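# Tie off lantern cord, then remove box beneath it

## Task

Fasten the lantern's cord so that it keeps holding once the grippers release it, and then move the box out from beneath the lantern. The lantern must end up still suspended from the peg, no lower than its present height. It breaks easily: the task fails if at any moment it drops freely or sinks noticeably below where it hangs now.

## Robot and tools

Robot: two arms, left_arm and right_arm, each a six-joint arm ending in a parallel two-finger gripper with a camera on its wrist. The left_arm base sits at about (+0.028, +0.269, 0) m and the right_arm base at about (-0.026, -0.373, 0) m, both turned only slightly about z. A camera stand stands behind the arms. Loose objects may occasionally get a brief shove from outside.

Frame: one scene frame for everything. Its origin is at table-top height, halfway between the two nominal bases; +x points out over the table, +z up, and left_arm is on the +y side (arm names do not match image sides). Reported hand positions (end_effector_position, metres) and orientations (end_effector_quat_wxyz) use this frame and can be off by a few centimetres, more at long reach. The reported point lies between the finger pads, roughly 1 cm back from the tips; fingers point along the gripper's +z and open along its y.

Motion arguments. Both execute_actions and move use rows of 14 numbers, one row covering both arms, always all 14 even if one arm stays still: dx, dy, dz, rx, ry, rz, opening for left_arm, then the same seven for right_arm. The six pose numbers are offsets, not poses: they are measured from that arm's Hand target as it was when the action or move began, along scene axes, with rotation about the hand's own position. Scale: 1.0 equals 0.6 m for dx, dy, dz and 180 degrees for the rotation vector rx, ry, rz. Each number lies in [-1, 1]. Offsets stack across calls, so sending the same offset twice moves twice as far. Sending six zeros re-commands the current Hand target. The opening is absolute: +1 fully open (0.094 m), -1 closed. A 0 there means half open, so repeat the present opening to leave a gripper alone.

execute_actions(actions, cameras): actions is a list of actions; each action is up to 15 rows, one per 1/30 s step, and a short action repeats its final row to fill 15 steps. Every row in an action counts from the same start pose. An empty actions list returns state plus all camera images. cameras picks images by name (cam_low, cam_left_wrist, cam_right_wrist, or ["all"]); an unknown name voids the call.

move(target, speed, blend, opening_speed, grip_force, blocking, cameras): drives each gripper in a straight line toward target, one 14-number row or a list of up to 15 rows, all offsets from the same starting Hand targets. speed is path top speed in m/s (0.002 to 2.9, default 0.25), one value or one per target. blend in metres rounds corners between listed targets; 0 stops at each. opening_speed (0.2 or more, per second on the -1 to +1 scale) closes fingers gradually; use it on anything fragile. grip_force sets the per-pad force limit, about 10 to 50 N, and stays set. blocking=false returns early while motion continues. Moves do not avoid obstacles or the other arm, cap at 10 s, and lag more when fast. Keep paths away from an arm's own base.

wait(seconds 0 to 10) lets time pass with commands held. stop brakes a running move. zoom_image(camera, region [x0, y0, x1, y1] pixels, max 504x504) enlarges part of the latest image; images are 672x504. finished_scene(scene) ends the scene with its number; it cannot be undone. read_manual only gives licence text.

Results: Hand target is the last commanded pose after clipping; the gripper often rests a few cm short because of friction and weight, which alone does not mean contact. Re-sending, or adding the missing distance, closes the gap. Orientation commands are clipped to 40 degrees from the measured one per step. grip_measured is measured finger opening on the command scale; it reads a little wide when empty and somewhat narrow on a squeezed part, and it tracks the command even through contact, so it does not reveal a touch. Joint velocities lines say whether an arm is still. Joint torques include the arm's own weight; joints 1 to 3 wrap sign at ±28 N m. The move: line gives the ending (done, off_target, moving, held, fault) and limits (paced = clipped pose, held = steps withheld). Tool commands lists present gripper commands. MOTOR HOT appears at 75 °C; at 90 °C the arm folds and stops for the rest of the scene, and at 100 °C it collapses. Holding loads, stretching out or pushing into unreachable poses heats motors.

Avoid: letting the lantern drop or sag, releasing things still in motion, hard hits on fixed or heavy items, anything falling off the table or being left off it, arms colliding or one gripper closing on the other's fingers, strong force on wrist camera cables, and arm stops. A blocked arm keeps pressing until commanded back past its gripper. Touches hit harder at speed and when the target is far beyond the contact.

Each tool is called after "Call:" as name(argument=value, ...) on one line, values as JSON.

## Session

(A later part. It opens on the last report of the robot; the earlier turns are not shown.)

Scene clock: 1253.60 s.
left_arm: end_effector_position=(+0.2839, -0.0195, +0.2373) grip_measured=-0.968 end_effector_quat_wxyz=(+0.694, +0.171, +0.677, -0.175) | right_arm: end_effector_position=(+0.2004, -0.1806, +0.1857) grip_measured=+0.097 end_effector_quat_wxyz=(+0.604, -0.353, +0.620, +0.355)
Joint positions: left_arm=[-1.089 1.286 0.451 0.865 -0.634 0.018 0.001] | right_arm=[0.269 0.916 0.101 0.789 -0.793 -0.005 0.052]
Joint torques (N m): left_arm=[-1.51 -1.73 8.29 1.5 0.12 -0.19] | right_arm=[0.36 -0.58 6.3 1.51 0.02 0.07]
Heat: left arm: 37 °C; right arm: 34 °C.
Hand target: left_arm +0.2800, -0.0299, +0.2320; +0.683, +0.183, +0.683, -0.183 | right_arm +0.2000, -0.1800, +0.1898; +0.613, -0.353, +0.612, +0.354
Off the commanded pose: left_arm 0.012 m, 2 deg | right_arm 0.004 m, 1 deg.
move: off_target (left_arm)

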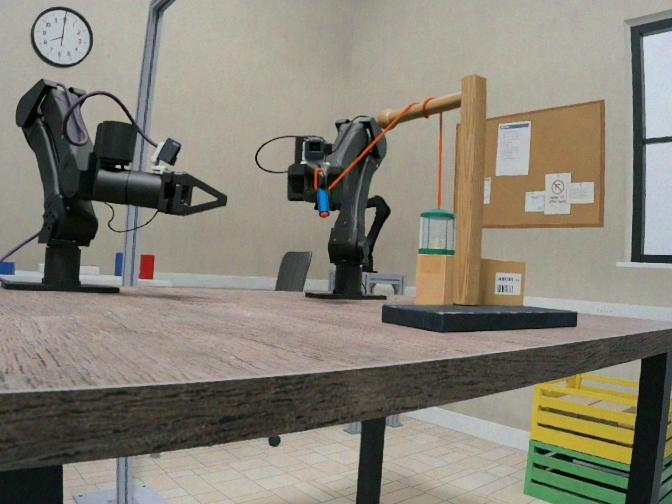

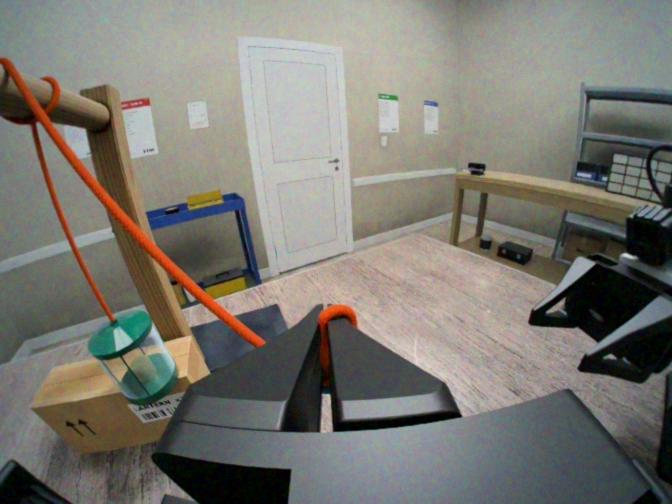

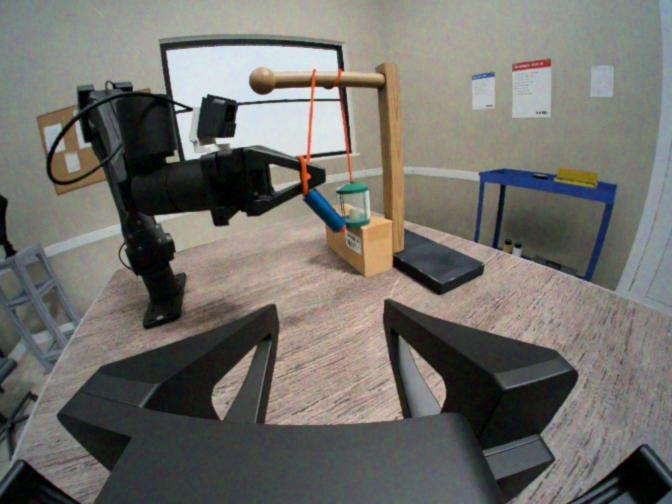

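Call:
move(target=[0,0,0,0,0,0,-1,0.11,0.1308,0.0303,-0.13437,-0.21092,-0.02634,0.0], speed=0.2, cameras=["all"])

Scene clock: 1319.90 s.
left_arm: end_effector_position=(+0.2839, -0.0195, +0.2373) grip_measured=-0.968 end_effector_quat_wxyz=(+0.694, +0.171, +0.677, -0.175) | right_arm: end_effector_position=(+0.2610, -0.1064, +0.1894) grip_measured=+0.003 end_effector_quat_wxyz=(+0.684, -0.549, +0.474, +0.070)
Joint positions: left_arm=[-1.089 1.286 0.451 0.865 -0.634 0.018 0.001] | right_arm=[0.586 1.366 0.365 0.943 -0.388 -0.779 0.047]
Joint torques (N m): left_arm=[-1.51 -1.77 8.39 1.5 0.14 -0.19] | right_arm=[0.39 -3.7 8.65 1.64 0.01 -0.02]
Heat: left arm: 37 °C; right arm: 33 °C.
Hand target: left_arm +0.2800, -0.0299, +0.2320; +0.683, +0.183, +0.683, -0.183 | right_arm +0.2660, -0.1015, +0.2080; +0.705, -0.541, +0.454, +0.062
Off the commanded pose: left_arm 0.012 m, 2 deg | right_arm 0.020 m, 4 deg.
move: off_target (left_arm, right_arm)

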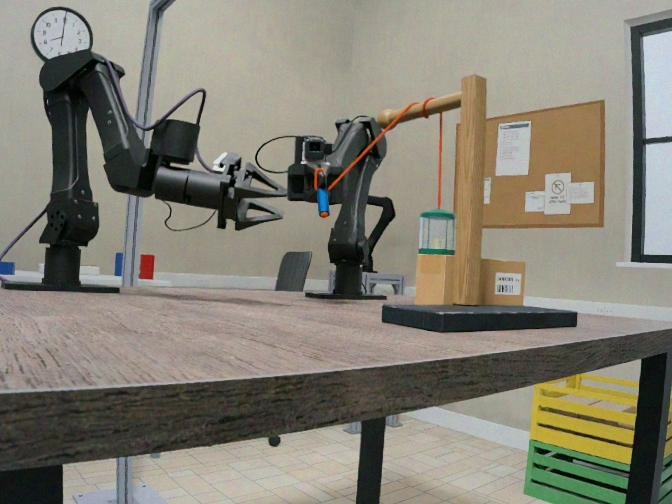

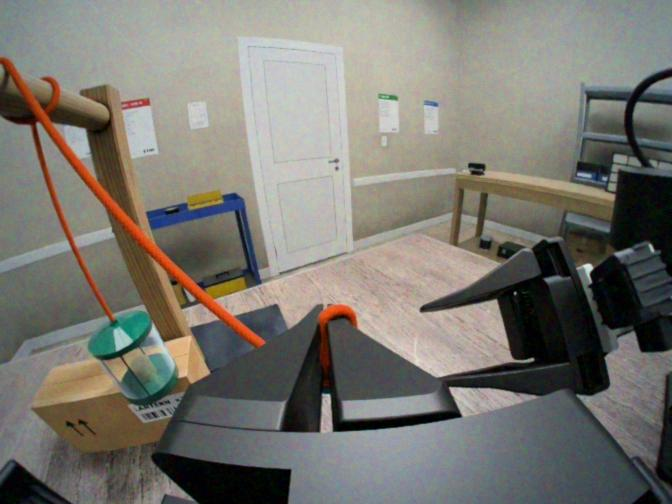

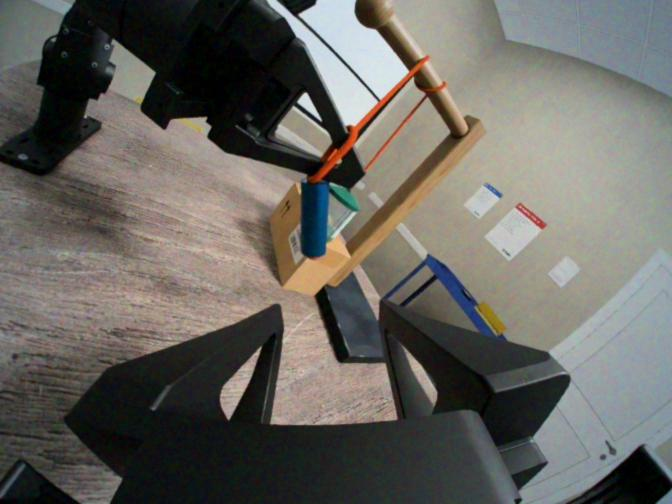

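Call:
move(target=[0,0,0,0,0,0,-1,0.0207,0.0913,0.0023,0,0,0,0.0], speed=0.12, cameras=["cam_right_wrist","cam_left_wrist"])

Scene clock: 1351.43 s.
left_arm: end_effector_position=(+0.2839, -0.0195, +0.2373) grip_measured=-0.968 end_effector_quat_wxyz=(+0.694, +0.171, +0.677, -0.175) | right_arm: end_effector_position=(+0.2736, -0.0523, +0.1908) grip_measured=+0.003 end_effector_quat_wxyz=(+0.684, -0.553, +0.472, +0.067)
Joint positions: left_arm=[-1.089 1.286 0.451 0.865 -0.634 0.018 0.001] | right_arm=[0.733 1.543 0.523 0.962 -0.243 -0.78 0.047]
Joint torques (N m): left_arm=[-1.44 -1.84 8.31 1.5 0.13 -0.2] | right_arm=[0.29 -5.23 8.58 1.7 0.04 -0.02]
Heat: left arm: 38 °C; right arm: 33 °C.
Hand target: left_arm +0.2800, -0.0299, +0.2320; +0.683, +0.183, +0.683, -0.183 | right_arm +0.2784, -0.0468, +0.2094; +0.705, -0.541, +0.455, +0.062
Off the commanded pose: left_arm 0.012 m, 2 deg | right_arm 0.020 m, 3 deg.
move: off_target (left_arm, right_arm)
Images, in order (width x height): cam_left_wrist 672x504, cam_right_wrist 672x504.

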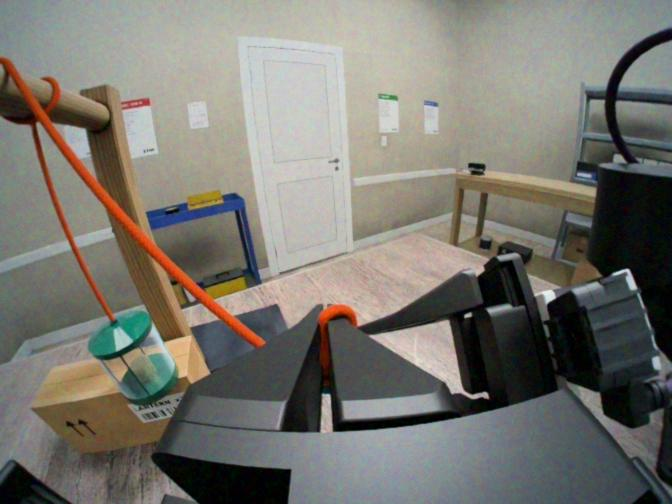

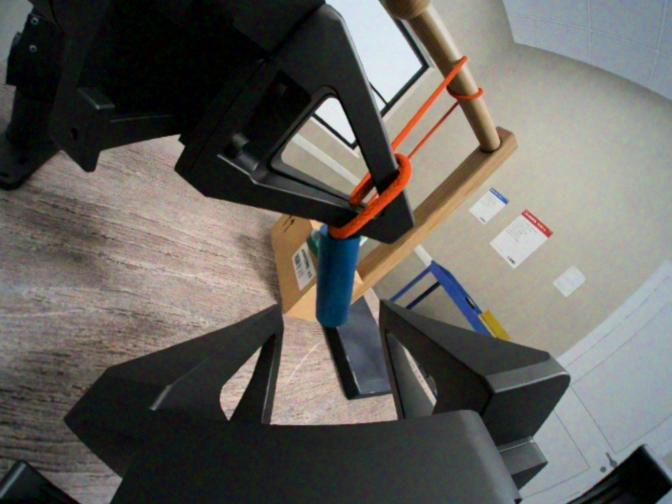

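Call:
move(target=[0,0,0,0,0,0,-1,0.0422,0.0418,0.0012,0,0,0,0.0], speed=0.1, cameras=["cam_right_wrist","cam_left_wrist"])

Scene clock: 1375.10 s.
left_arm: end_effector_position=(+0.2839, -0.0195, +0.2373) grip_measured=-0.968 end_effector_quat_wxyz=(+0.694, +0.171, +0.677, -0.175) | right_arm: end_effector_position=(+0.3002, -0.0279, +0.1945) grip_measured=+0.003 end_effector_quat_wxyz=(+0.688, -0.550, +0.470, +0.065)
Joint positions: left_arm=[-1.089 1.286 0.451 0.865 -0.634 0.018 0.001] | right_arm=[0.738 1.671 0.663 0.962 -0.236 -0.78 0.047]
Joint torques (N m): left_arm=[-1.57 -1.81 8.29 1.51 0.12 -0.18] | right_arm=[0.47 -6.46 8.65 1.59 0.03 -0.02]
Heat: left arm: 38 °C; right arm: 35 °C.
Hand target: left_arm +0.2800, -0.0299, +0.2320; +0.683, +0.183, +0.683, -0.183 | right_arm +0.3036, -0.0216, +0.2100; +0.705, -0.542, +0.454, +0.062
Off the commanded pose: left_arm 0.012 m, 2 deg | right_arm 0.017 m, 3 deg.
move: off_target (left_arm, right_arm)
Images, in order (width x height): cam_left_wrist 672x504, cam_right_wrist 672x504.

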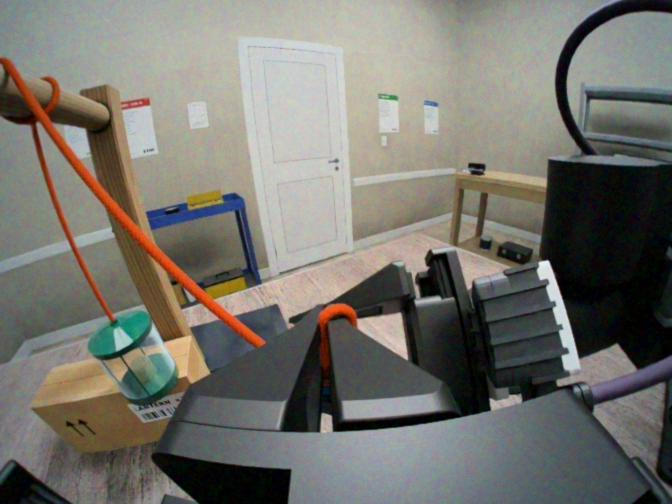

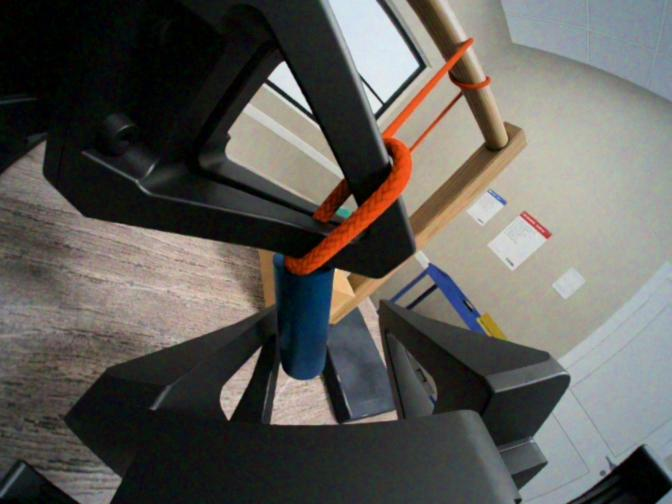

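Call:
move(target=[0,0,0,0,0,0,-1,-0.0058,0.0042,-0.0188,0,0,0,0.0], speed=0.06, cameras=["cam_right_wrist"])

Scene clock: 1406.83 s.
left_arm: end_effector_position=(+0.2839, -0.0195, +0.2373) grip_measured=-0.968 end_effector_quat_wxyz=(+0.694, +0.171, +0.677, -0.175) | right_arm: end_effector_position=(+0.2994, -0.0225, +0.1888) grip_measured=+0.003 end_effector_quat_wxyz=(+0.690, -0.549, +0.467, +0.065)
Joint positions: left_arm=[-1.089 1.286 0.451 0.865 -0.634 0.018 0.001] | right_arm=[0.752 1.707 0.663 1.005 -0.222 -0.78 0.047]
Joint torques (N m): left_arm=[-1.48 -1.81 8.31 1.49 0.12 -0.19] | right_arm=[0.43 -6.64 6.76 1.7 0.03 -0.01]
Heat: left arm: 38 °C; right arm: 35 °C.
Hand target: left_arm +0.2800, -0.0299, +0.2320; +0.683, +0.183, +0.683, -0.183 | right_arm +0.3002, -0.0191, +0.1988; +0.705, -0.542, +0.454, +0.062
Off the commanded pose: left_arm 0.012 m, 2 deg | right_arm 0.011 m, 2 deg.
move: off_target (left_arm, right_arm)
Images, in order (width x height): cam_right_wrist 672x504.

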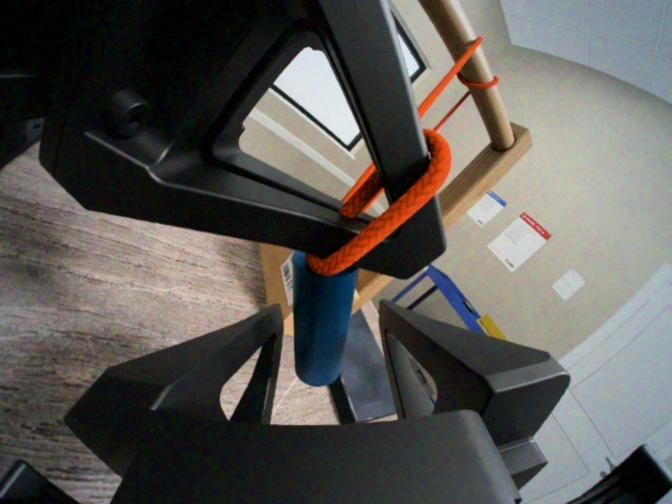

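Call:
move(target=[0,0,0,0,0,0,-1,0,0,0,0,0,0,-0.9], opening_speed=0.5, cameras=["cam_right_wrist","cam_low"])

Scene clock: 1413.43 s.
left_arm: end_effector_position=(+0.2839, -0.0195, +0.2373) grip_measured=-0.968 end_effector_quat_wxyz=(+0.694, +0.171, +0.677, -0.176) | right_arm: end_effector_position=(+0.2996, -0.0226, +0.1889) grip_measured=-0.647 end_effector_quat_wxyz=(+0.691, -0.548, +0.467, +0.064)
Joint positions: left_arm=[-1.089 1.286 0.451 0.865 -0.634 0.017 0.001] | right_arm=[0.752 1.707 0.663 1.005 -0.221 -0.781 0.017]
Joint velocities: left_arm=[within noise] | right_arm=[0.002 0.002 -0.007 -0.154 0.007 -0.066 -0.001]
Joint torques (N m): left_arm=[-1.51 -1.83 8.36 1.49 0.12 -0.19] | right_arm=[0.44 -6.63 6.75 1.71 0.02 -0.01]
Heat: left arm: 38 °C; right arm: 35 °C.
Hand target: left_arm +0.2800, -0.0299, +0.2320; +0.683, +0.183, +0.683, -0.183 | right_arm +0.3002, -0.0191, +0.1987; +0.705, -0.542, +0.454, +0.062
Off the commanded pose: left_arm 0.012 m, 2 deg | right_arm 0.011 m, 2 deg.
move: off_target (left_arm, right_arm)
Images, in order (width x height): cam_low 672x504, cam_right_wrist 672x504.

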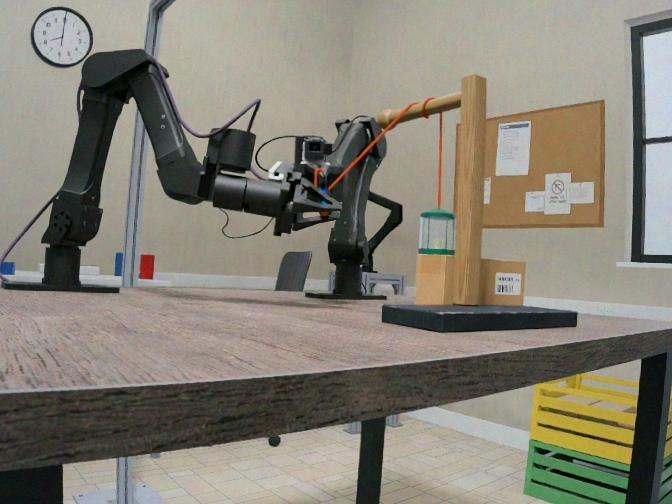

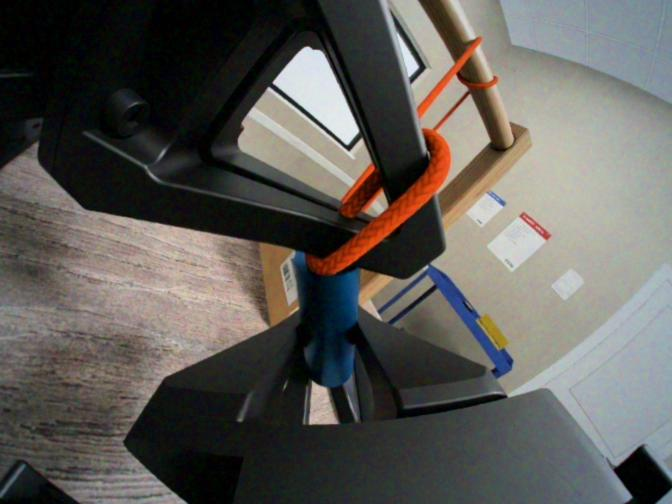

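Call:
move(target=[0,0,0,0,0,0,-0.5,0,0,0,0,0,0,-0.9], opening_speed=1.0, cameras=["cam_right_wrist","cam_low","cam_left_wrist"])

Scene clock: 1429.40 s.
left_arm: end_effector_position=(+0.2817, -0.0214, +0.2358) grip_measured=-0.502 end_effector_quat_wxyz=(+0.692, +0.174, +0.678, -0.177) | right_arm: end_effector_position=(+0.3028, -0.0249, +0.1897) grip_measured=-0.647 end_effector_quat_wxyz=(+0.692, -0.543, +0.472, +0.056)
Joint positions: left_arm=[-1.097 1.286 0.451 0.858 -0.634 0.015 0.023] | right_arm=[0.752 1.707 0.663 1.009 -0.199 -0.781 0.017]
Joint torques (N m): left_arm=[-0.87 -1.78 8.43 1.56 0.13 -0.16] | right_arm=[0.43 -6.63 6.76 1.68 -0.17 -0.01]
Heat: left arm: 38 °C; right arm: 36 °C.
Hand target: left_arm +0.2799, -0.0300, +0.2320; +0.683, +0.183, +0.683, -0.183 | right_arm +0.3002, -0.0191, +0.1988; +0.705, -0.542, +0.454, +0.062
Off the commanded pose: left_arm 0.010 m, 2 deg | right_arm 0.011 m, 3 deg.
move: off_target (right_arm)

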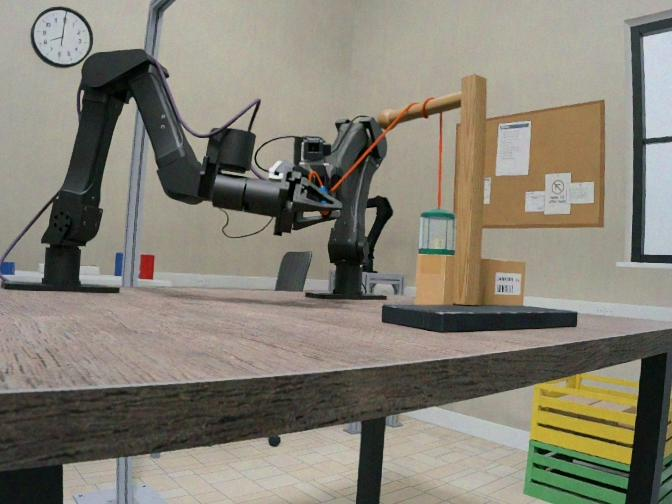

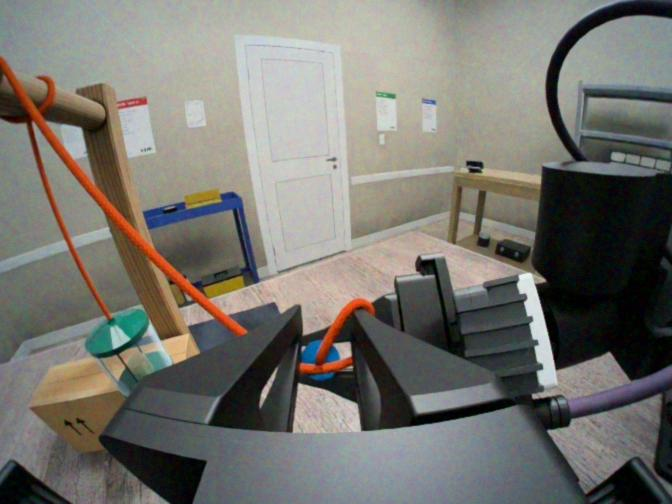

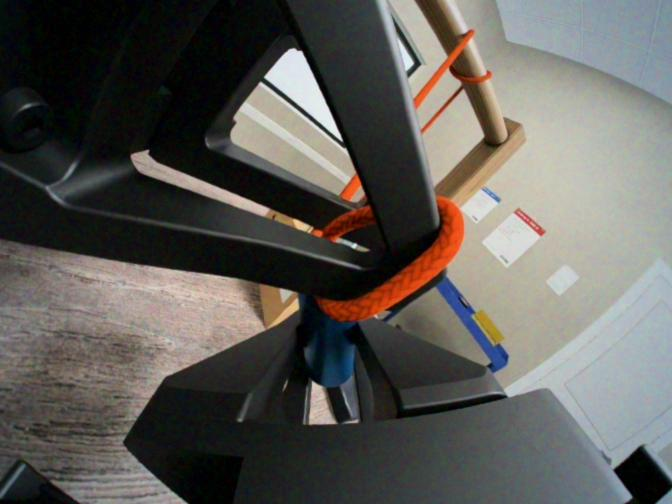

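Call:
move(target=[-0.13,0.075,0.0,0,0,0,-0.5,0,0,0,0,0,0,-0.9], speed=0.1, cameras=["cam_right_wrist","cam_low","cam_left_wrist"])

Scene clock: 1440.73 s.
left_arm: end_effector_position=(+0.2025, +0.0098, +0.2339) grip_measured=-0.501 end_effector_quat_wxyz=(+0.684, +0.190, +0.680, -0.185) | right_arm: end_effector_position=(+0.3008, -0.0233, +0.1903) grip_measured=-0.647 end_effector_quat_wxyz=(+0.693, -0.545, +0.468, +0.060)
Joint positions: left_arm=[-1.422 0.951 0.299 0.659 -0.925 0.014 0.023] | right_arm=[0.753 1.707 0.663 1.011 -0.21 -0.782 0.017]
Joint torques (N m): left_arm=[-0.62 -2.22 6.56 1.51 -0.14 -0.13] | right_arm=[0.36 -6.61 6.76 1.66 -0.08 0]
Heat: left arm: 38 °C; right arm: 36 °C.
Hand target: left_arm +0.2019, +0.0149, +0.2320; +0.683, +0.183, +0.683, -0.183 | right_arm +0.3002, -0.0191, +0.1988; +0.705, -0.542, +0.454, +0.062
Off the commanded pose: left_arm 0.006 m, 1 deg | right_arm 0.009 m, 2 deg.
move: done

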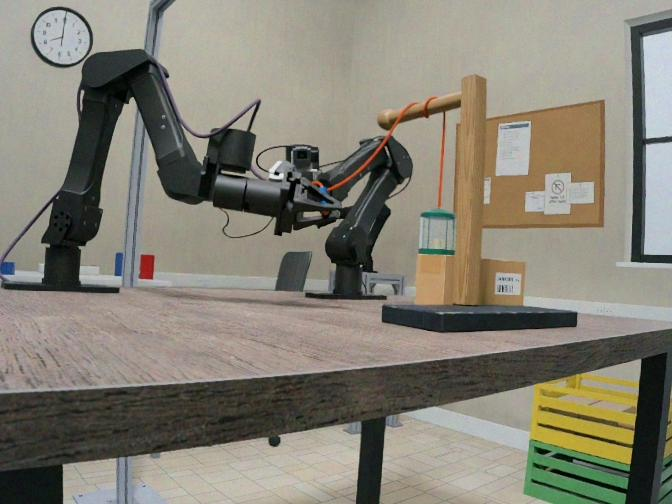

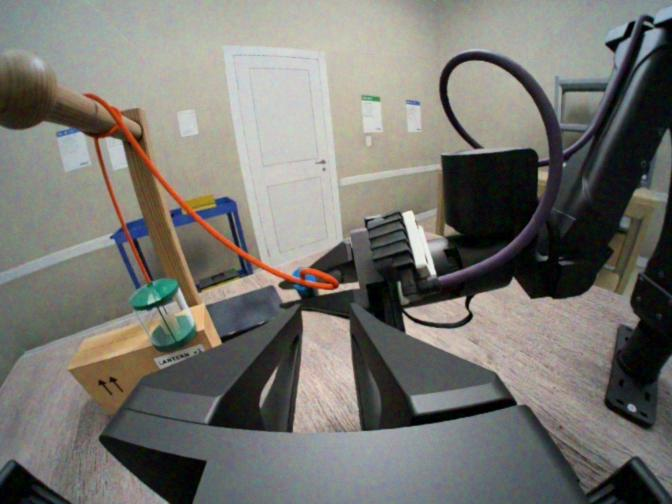

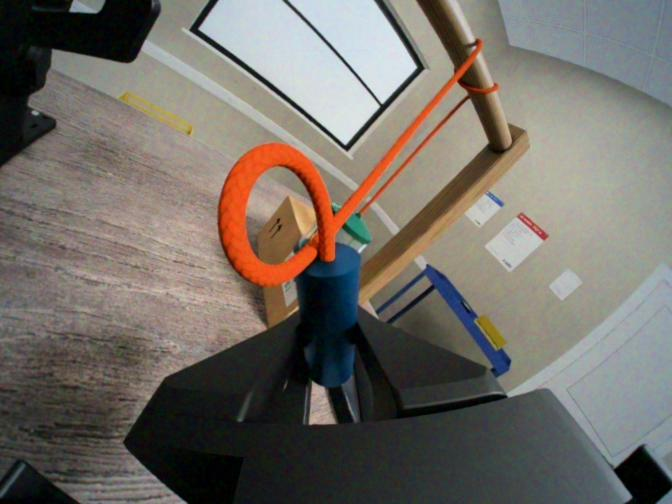

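Call:
move(target=[-0.05,0.03,0.0,0,0,0,-0.3,-0.0253,-0.1348,-0.0063,0.13437,0.21092,0.02634,-0.9], speed=0.12, cameras=["all"])

Scene clock: 1477.43 s.
left_arm: end_effector_position=(+0.1722, +0.0280, +0.2363) grip_measured=-0.301 end_effector_quat_wxyz=(+0.684, +0.186, +0.680, -0.188) | right_arm: end_effector_position=(+0.2870, -0.0974, +0.1758) grip_measured=-0.647 end_effector_quat_wxyz=(+0.592, -0.357, +0.633, +0.350)
Joint positions: left_arm=[-1.612 0.814 0.265 0.564 -1.115 0.014 0.033] | right_arm=[0.504 1.57 0.463 1.041 -0.556 -0.014 0.017]
Joint torques (N m): left_arm=[-0.81 -1.14 6.35 1.4 -0.14 -0.13] | right_arm=[-0.44 -8.18 5.23 1.63 -0.09 0.14]
Heat: left arm: 38 °C; right arm: 35 °C.
Hand target: left_arm +0.1720, +0.0330, +0.2320; +0.683, +0.183, +0.683, -0.183 | right_arm +0.2850, -0.1000, +0.1951; +0.613, -0.353, +0.612, +0.354
Off the commanded pose: left_arm 0.007 m, 1 deg | right_arm 0.020 m, 3 deg.
move: off_target (right_arm)

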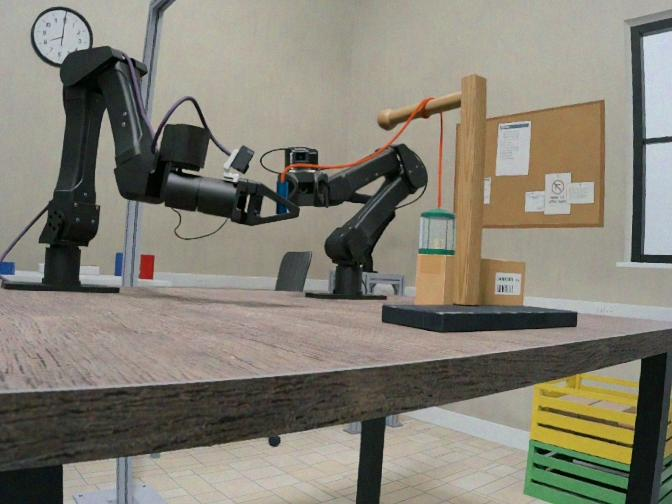

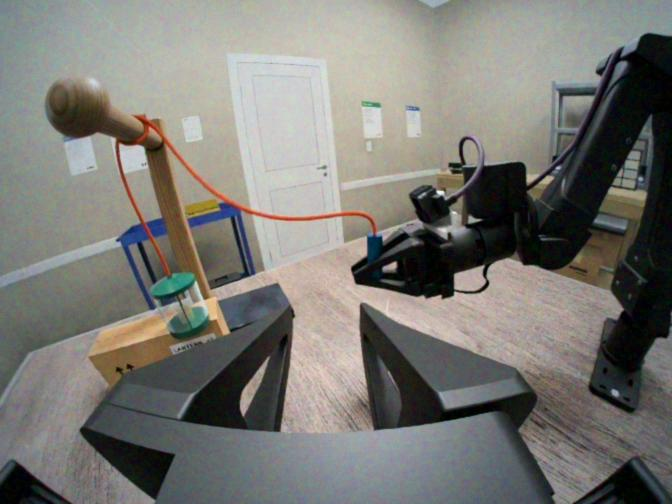

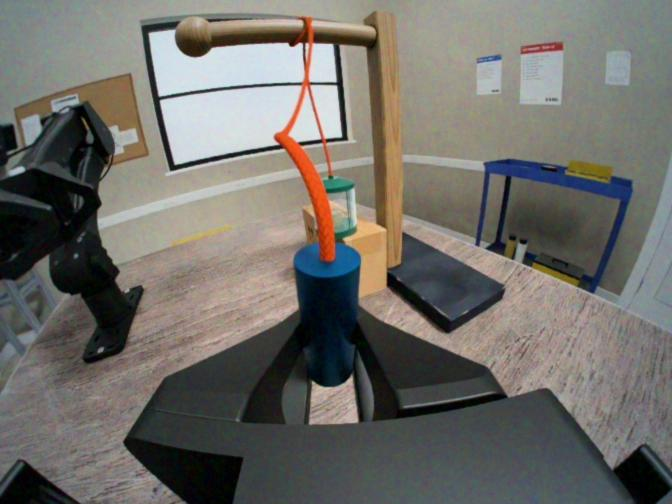

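Call:
zoom_image(camera="cam_left_wrist", region=[300, 170, 500, 320])

Scaled by 2.520 from the camera's 672x504 image, which has a finer 960x720 frame.

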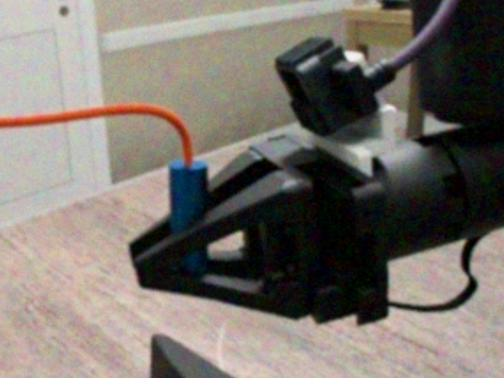

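Call:
move(target=[0.1367,-0.17,0.0017,0,0,0,-0.3,0,0,0,0,0,0,-0.9], speed=0.12, cameras=["cam_left_wrist","cam_right_wrist"])

Scene clock: 1552.27 s.
left_arm: end_effector_position=(+0.2506, -0.0633, +0.2257) grip_measured=-0.301 end_effector_quat_wxyz=(+0.680, +0.191, +0.686, -0.174) | right_arm: end_effector_position=(+0.2869, -0.0974, +0.1758) grip_measured=-0.647 end_effector_quat_wxyz=(+0.592, -0.356, +0.633, +0.350)
Joint positions: left_arm=[-1.269 1.41 0.536 0.854 -0.786 0.007 0.033] | right_arm=[0.504 1.57 0.463 1.042 -0.557 -0.013 0.017]
Joint torques (N m): left_arm=[0.62 -2.8 9.17 1.81 0.04 -0.08] | right_arm=[-0.44 -8.18 5.23 1.66 -0.1 0.16]
Heat: left arm: 36 °C; right arm: 34 °C.
Hand target: left_arm +0.2539, -0.0690, +0.2330; +0.683, +0.183, +0.683, -0.183 | right_arm +0.2850, -0.1000, +0.1950; +0.613, -0.353, +0.612, +0.354
Off the commanded pose: left_arm 0.010 m, 2 deg | right_arm 0.020 m, 3 deg.
move: off_target (right_arm)
Images, in order (width x height): cam_left_wrist 672x504, cam_right_wrist 672x504.

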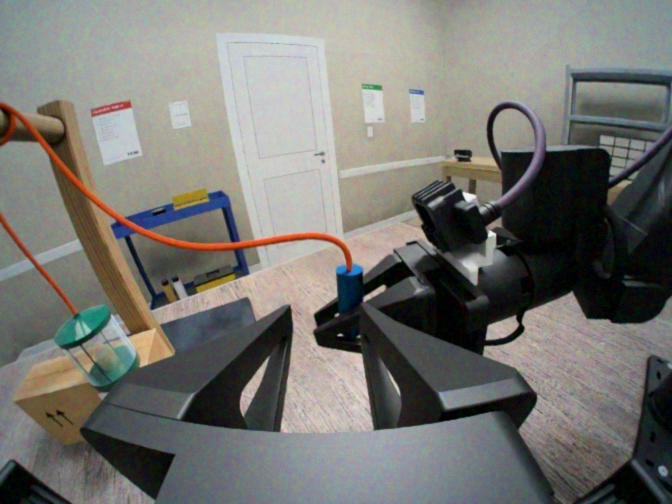

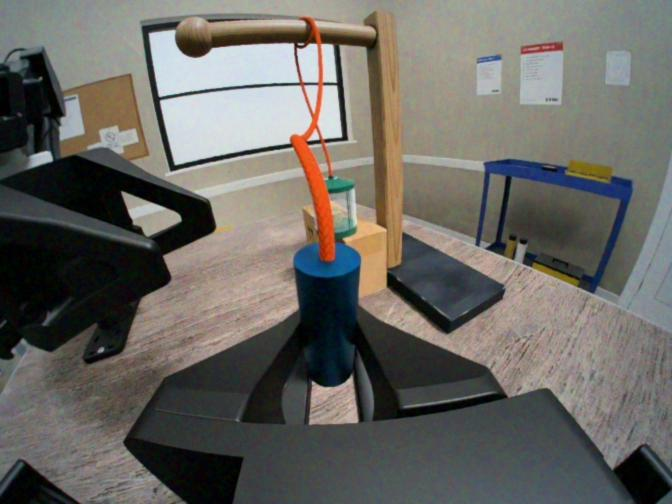

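Call:
move(target=[[-0.0097,-0.0175,0.0263,0,0,0,-0.3,0,0,0,0,0,0,-0.9],[0.0683,-0.0607,0.0263,0,0,0,-0.3,0,0,0,0,0,0,-0.9]], blend=[0.01,0], speed=0.1, cameras=["cam_left_wrist","cam_right_wrist"])

Scene clock: 1569.80 s.
left_arm: end_effector_position=(+0.2912, -0.0995, +0.2467) grip_measured=-0.301 end_effector_quat_wxyz=(+0.684, +0.184, +0.682, -0.180) | right_arm: end_effector_position=(+0.2869, -0.0974, +0.1758) grip_measured=-0.647 end_effector_quat_wxyz=(+0.592, -0.356, +0.633, +0.350)
Joint positions: left_arm=[-1.17 1.556 0.745 0.813 -0.689 0.007 0.033] | right_arm=[0.504 1.57 0.463 1.042 -0.557 -0.013 0.017]
Joint torques (N m): left_arm=[0.43 -4 9.5 1.63 0.13 -0.07] | right_arm=[-0.44 -8.17 5.23 1.65 -0.1 0.15]
Heat: left arm: 37 °C; right arm: 34 °C.
Hand target: left_arm +0.2949, -0.1055, +0.2488; +0.683, +0.183, +0.683, -0.183 | right_arm +0.2850, -0.1000, +0.1950; +0.613, -0.353, +0.612, +0.354
Off the commanded pose: left_arm 0.007 m, 0 deg | right_arm 0.019 m, 3 deg.
move: off_target (right_arm)
Images, in order (width x height): cam_left_wrist 672x504, cam_right_wrist 672x504.

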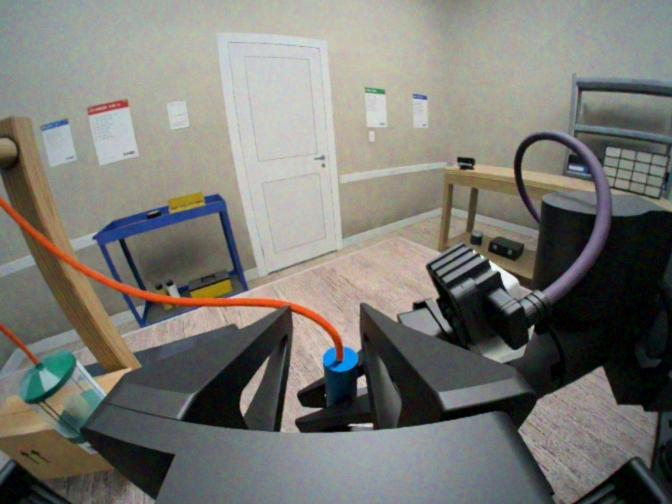

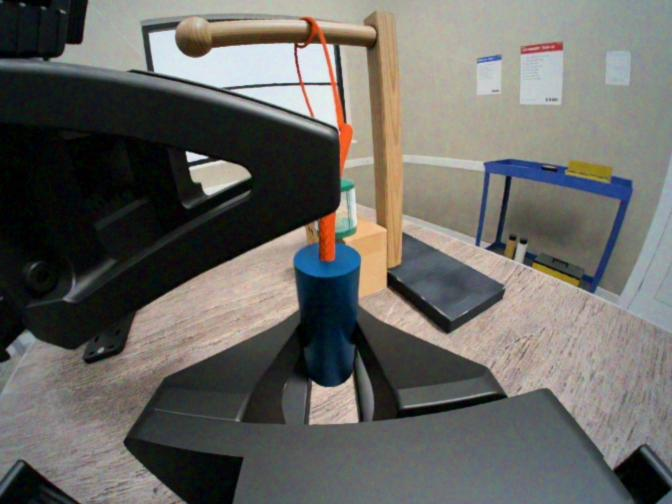

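Call:
move(target=[0.0192,-0.0108,-0.0117,0,0,0,-0.3,0,0,0,0,0,0,-0.9], speed=0.06, cameras=["cam_left_wrist","cam_right_wrist"])

Scene clock: 1578.53 s.
left_arm: end_effector_position=(+0.3018, -0.1063, +0.2358) grip_measured=-0.301 end_effector_quat_wxyz=(+0.680, +0.190, +0.686, -0.175) | right_arm: end_effector_position=(+0.2869, -0.0974, +0.1759) grip_measured=-0.647 end_effector_quat_wxyz=(+0.592, -0.356, +0.633, +0.350)
Joint positions: left_arm=[-1.144 1.61 0.768 0.823 -0.661 0.007 0.033] | right_arm=[0.504 1.57 0.463 1.042 -0.557 -0.013 0.017]
Joint torques (N m): left_arm=[0.59 -4.33 9.36 1.83 0.11 -0.07] | right_arm=[-0.46 -8.18 5.22 1.65 -0.1 0.16]
Heat: left arm: 38 °C; right arm: 34 °C.
Hand target: left_arm +0.3065, -0.1119, +0.2417; +0.683, +0.183, +0.683, -0.183 | right_arm +0.2850, -0.1000, +0.1951; +0.613, -0.353, +0.612, +0.354
Off the commanded pose: left_arm 0.009 m, 1 deg | right_arm 0.019 m, 3 deg.
move: off_target (right_arm)
Images, in order (width x height): cam_left_wrist 672x504, cam_right_wrist 672x504.

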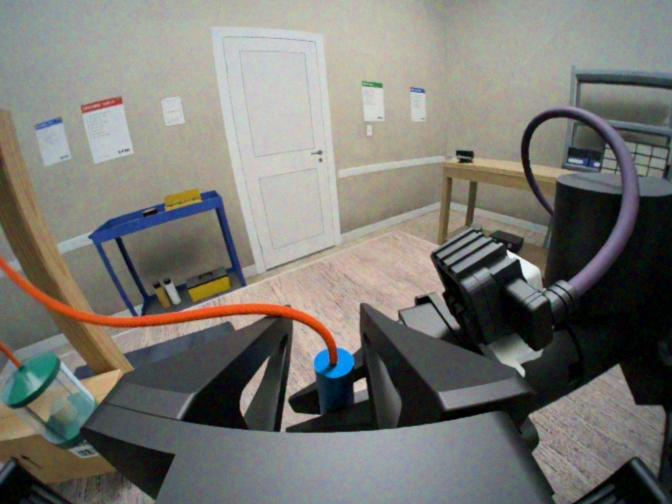

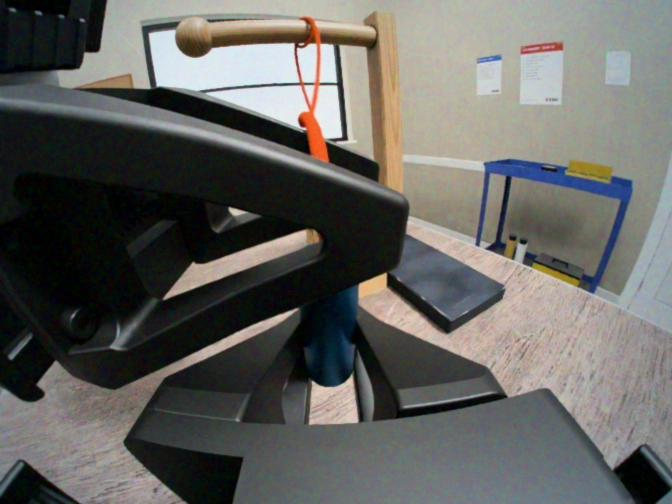

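Call:
move(target=[0,0,0.0217,0,0,0,-0.3,0,0,0,0,0,0,-0.9], speed=0.06, cameras=["cam_left_wrist","cam_right_wrist"])

Scene clock: 1604.23 s.
left_arm: end_effector_position=(+0.3033, -0.1101, +0.2404) grip_measured=-0.301 end_effector_quat_wxyz=(+0.678, +0.192, +0.688, -0.173) | right_arm: end_effector_position=(+0.2869, -0.0974, +0.1759) grip_measured=-0.647 end_effector_quat_wxyz=(+0.592, -0.356, +0.633, +0.350)
Joint positions: left_arm=[-1.144 1.61 0.797 0.787 -0.661 0.007 0.033] | right_arm=[0.504 1.57 0.463 1.042 -0.557 -0.013 0.017]
Joint torques (N m): left_arm=[0.66 -6.49 9.44 1.58 0.08 -0.06] | right_arm=[-0.44 -8.18 5.23 1.65 -0.1 0.16]
Heat: left arm: 40 °C; right arm: 35 °C.
Hand target: left_arm +0.3065, -0.1119, +0.2546; +0.683, +0.183, +0.683, -0.183 | right_arm +0.2850, -0.1000, +0.1951; +0.613, -0.353, +0.612, +0.354
Off the commanded pose: left_arm 0.015 m, 2 deg | right_arm 0.019 m, 3 deg.
move: off_target (left_arm, right_arm)
Images, in order (width x height): cam_left_wrist 672x504, cam_right_wrist 672x504.

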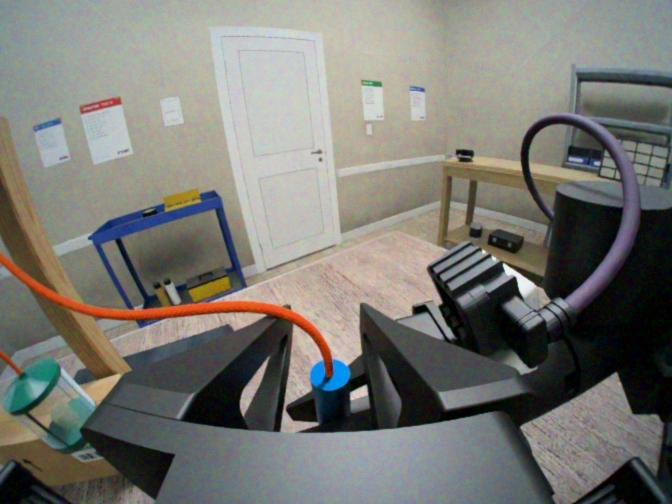

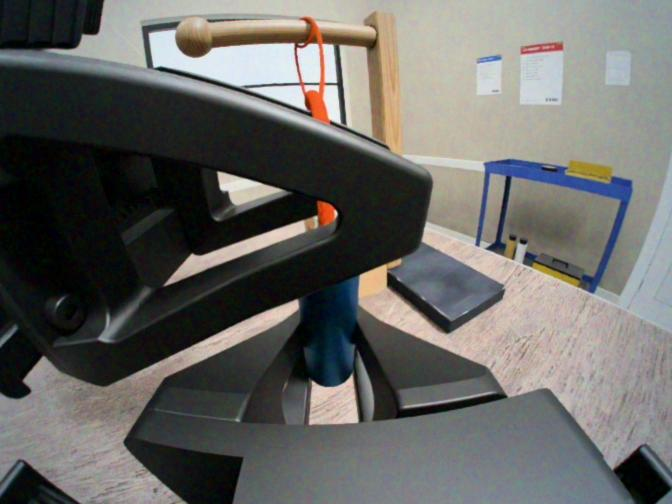

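Call:
move(target=[-0.003,0.002,0.0117,0,0,0,-0.3,0,0,0,0,0,0,-0.9], speed=0.06, cameras=["cam_left_wrist"])

Scene clock: 1616.33 s.
left_arm: end_effector_position=(+0.3037, -0.1110, +0.2376) grip_measured=-0.301 end_effector_quat_wxyz=(+0.673, +0.198, +0.692, -0.167) | right_arm: end_effector_position=(+0.2869, -0.0974, +0.1759) grip_measured=-0.647 end_effector_quat_wxyz=(+0.592, -0.356, +0.633, +0.350)
Joint positions: left_arm=[-1.144 1.61 0.806 0.757 -0.661 0.007 0.033] | right_arm=[0.504 1.57 0.463 1.042 -0.557 -0.013 0.017]
Joint torques (N m): left_arm=[0.34 -8.17 9.54 1.66 0.05 -0.05] | right_arm=[-0.44 -8.17 5.22 1.65 -0.1 0.15]
Heat: left arm: 39 °C; right arm: 35 °C.
Hand target: left_arm +0.3047, -0.1107, +0.2616; +0.683, +0.183, +0.683, -0.183 | right_arm +0.2850, -0.1000, +0.1951; +0.613, -0.353, +0.612, +0.354
Off the commanded pose: left_arm 0.024 m, 3 deg | right_arm 0.019 m, 3 deg.
move: off_target (left_arm, right_arm)
Images, in order (width x height): cam_left_wrist 672x504.

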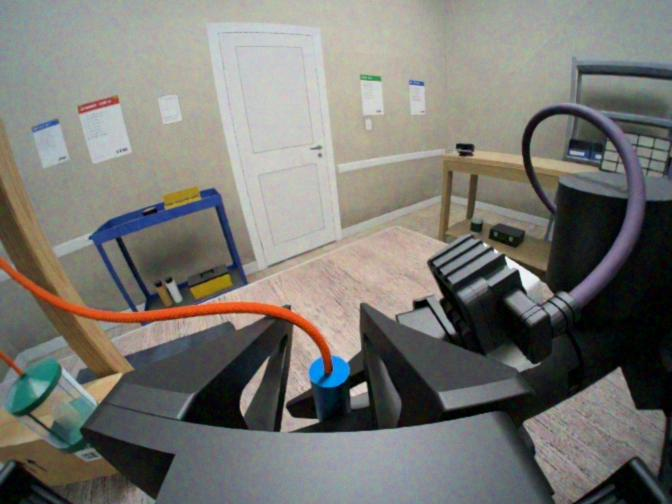

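Call:
move(target=[0,0,0.025,0,0,0,-0.3,0,0,0,0,0,0,-0.9], speed=0.1, cameras=["cam_left_wrist","cam_right_wrist"])

Scene clock: 1623.87 s.
left_arm: end_effector_position=(+0.3040, -0.1118, +0.2544) grip_measured=-0.301 end_effector_quat_wxyz=(+0.674, +0.197, +0.691, -0.168) | right_arm: end_effector_position=(+0.2869, -0.0974, +0.1760) grip_measured=-0.647 end_effector_quat_wxyz=(+0.592, -0.356, +0.633, +0.350)
Joint positions: left_arm=[-1.144 1.578 0.846 0.69 -0.661 0.007 0.033] | right_arm=[0.504 1.57 0.463 1.043 -0.557 -0.013 0.017]
Joint torques (N m): left_arm=[0.32 -7.91 9.55 1.64 0.04 -0.07] | right_arm=[-0.46 -8.17 5.23 1.65 -0.1 0.15]
Heat: left arm: 40 °C; right arm: 35 °C.
Hand target: left_arm +0.3047, -0.1107, +0.2769; +0.683, +0.183, +0.683, -0.183 | right_arm +0.2850, -0.1000, +0.1951; +0.613, -0.353, +0.612, +0.354
Off the commanded pose: left_arm 0.022 m, 3 deg | right_arm 0.019 m, 3 deg.
move: off_target (left_arm, right_arm)
Images, in order (width x height): cam_left_wrist 672x504, cam_right_wrist 672x504.

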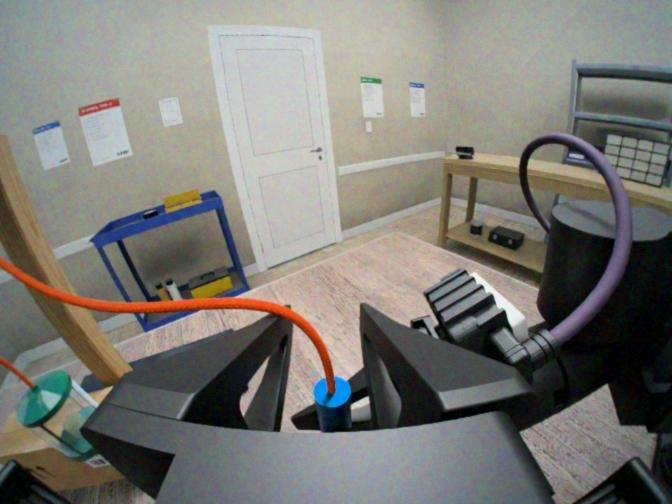

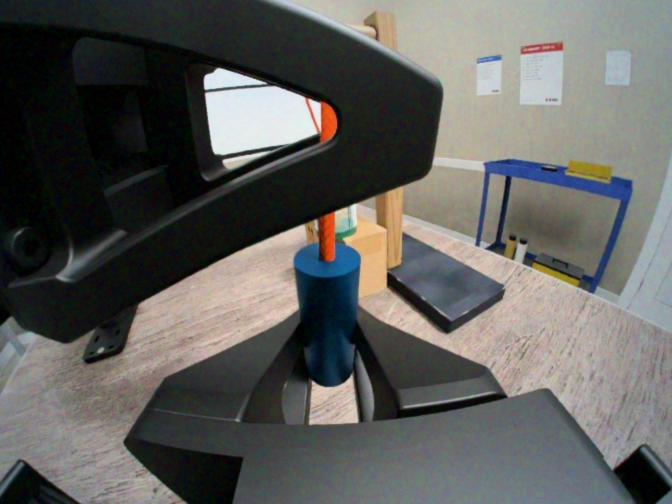

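Call:
move(target=[0,0,0,0,0,0,-1,0,0,0,0,0,0,-0.9], opening_speed=1.0, cameras=["cam_left_wrist","cam_right_wrist"])

Scene clock: 1629.23 s.
left_arm: end_effector_position=(+0.3040, -0.1118, +0.2542) grip_measured=-0.942 end_effector_quat_wxyz=(+0.674, +0.197, +0.691, -0.168) | right_arm: end_effector_position=(+0.2869, -0.0974, +0.1760) grip_measured=-0.647 end_effector_quat_wxyz=(+0.592, -0.356, +0.633, +0.350)
Joint positions: left_arm=[-1.144 1.578 0.846 0.689 -0.661 0.007 0.003] | right_arm=[0.504 1.57 0.463 1.043 -0.557 -0.013 0.017]
Joint torques (N m): left_arm=[0.32 -7.87 9.55 1.63 0.05 -0.05] | right_arm=[-0.44 -8.17 5.23 1.65 -0.1 0.16]
Heat: left arm: 40 °C; right arm: 35 °C.
Hand target: left_arm +0.3047, -0.1107, +0.2769; +0.683, +0.183, +0.683, -0.183 | right_arm +0.2850, -0.1000, +0.1951; +0.613, -0.353, +0.612, +0.354
Off the commanded pose: left_arm 0.023 m, 3 deg | right_arm 0.019 m, 3 deg.
move: off_target (left_arm, right_arm)
Images, in order (width x height): cam_left_wrist 672x504, cam_right_wrist 672x504.

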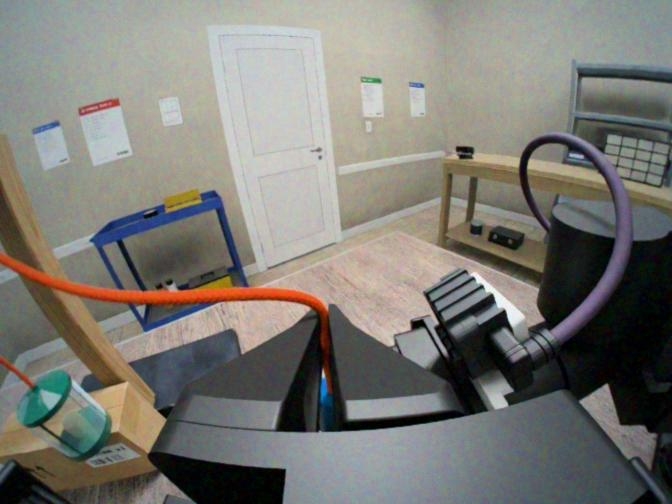

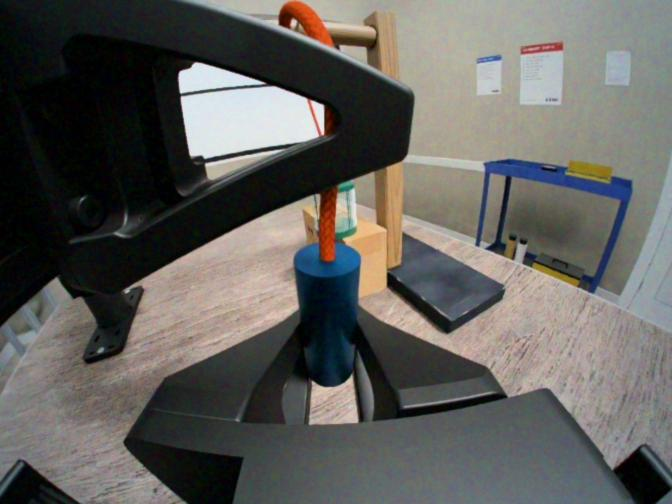

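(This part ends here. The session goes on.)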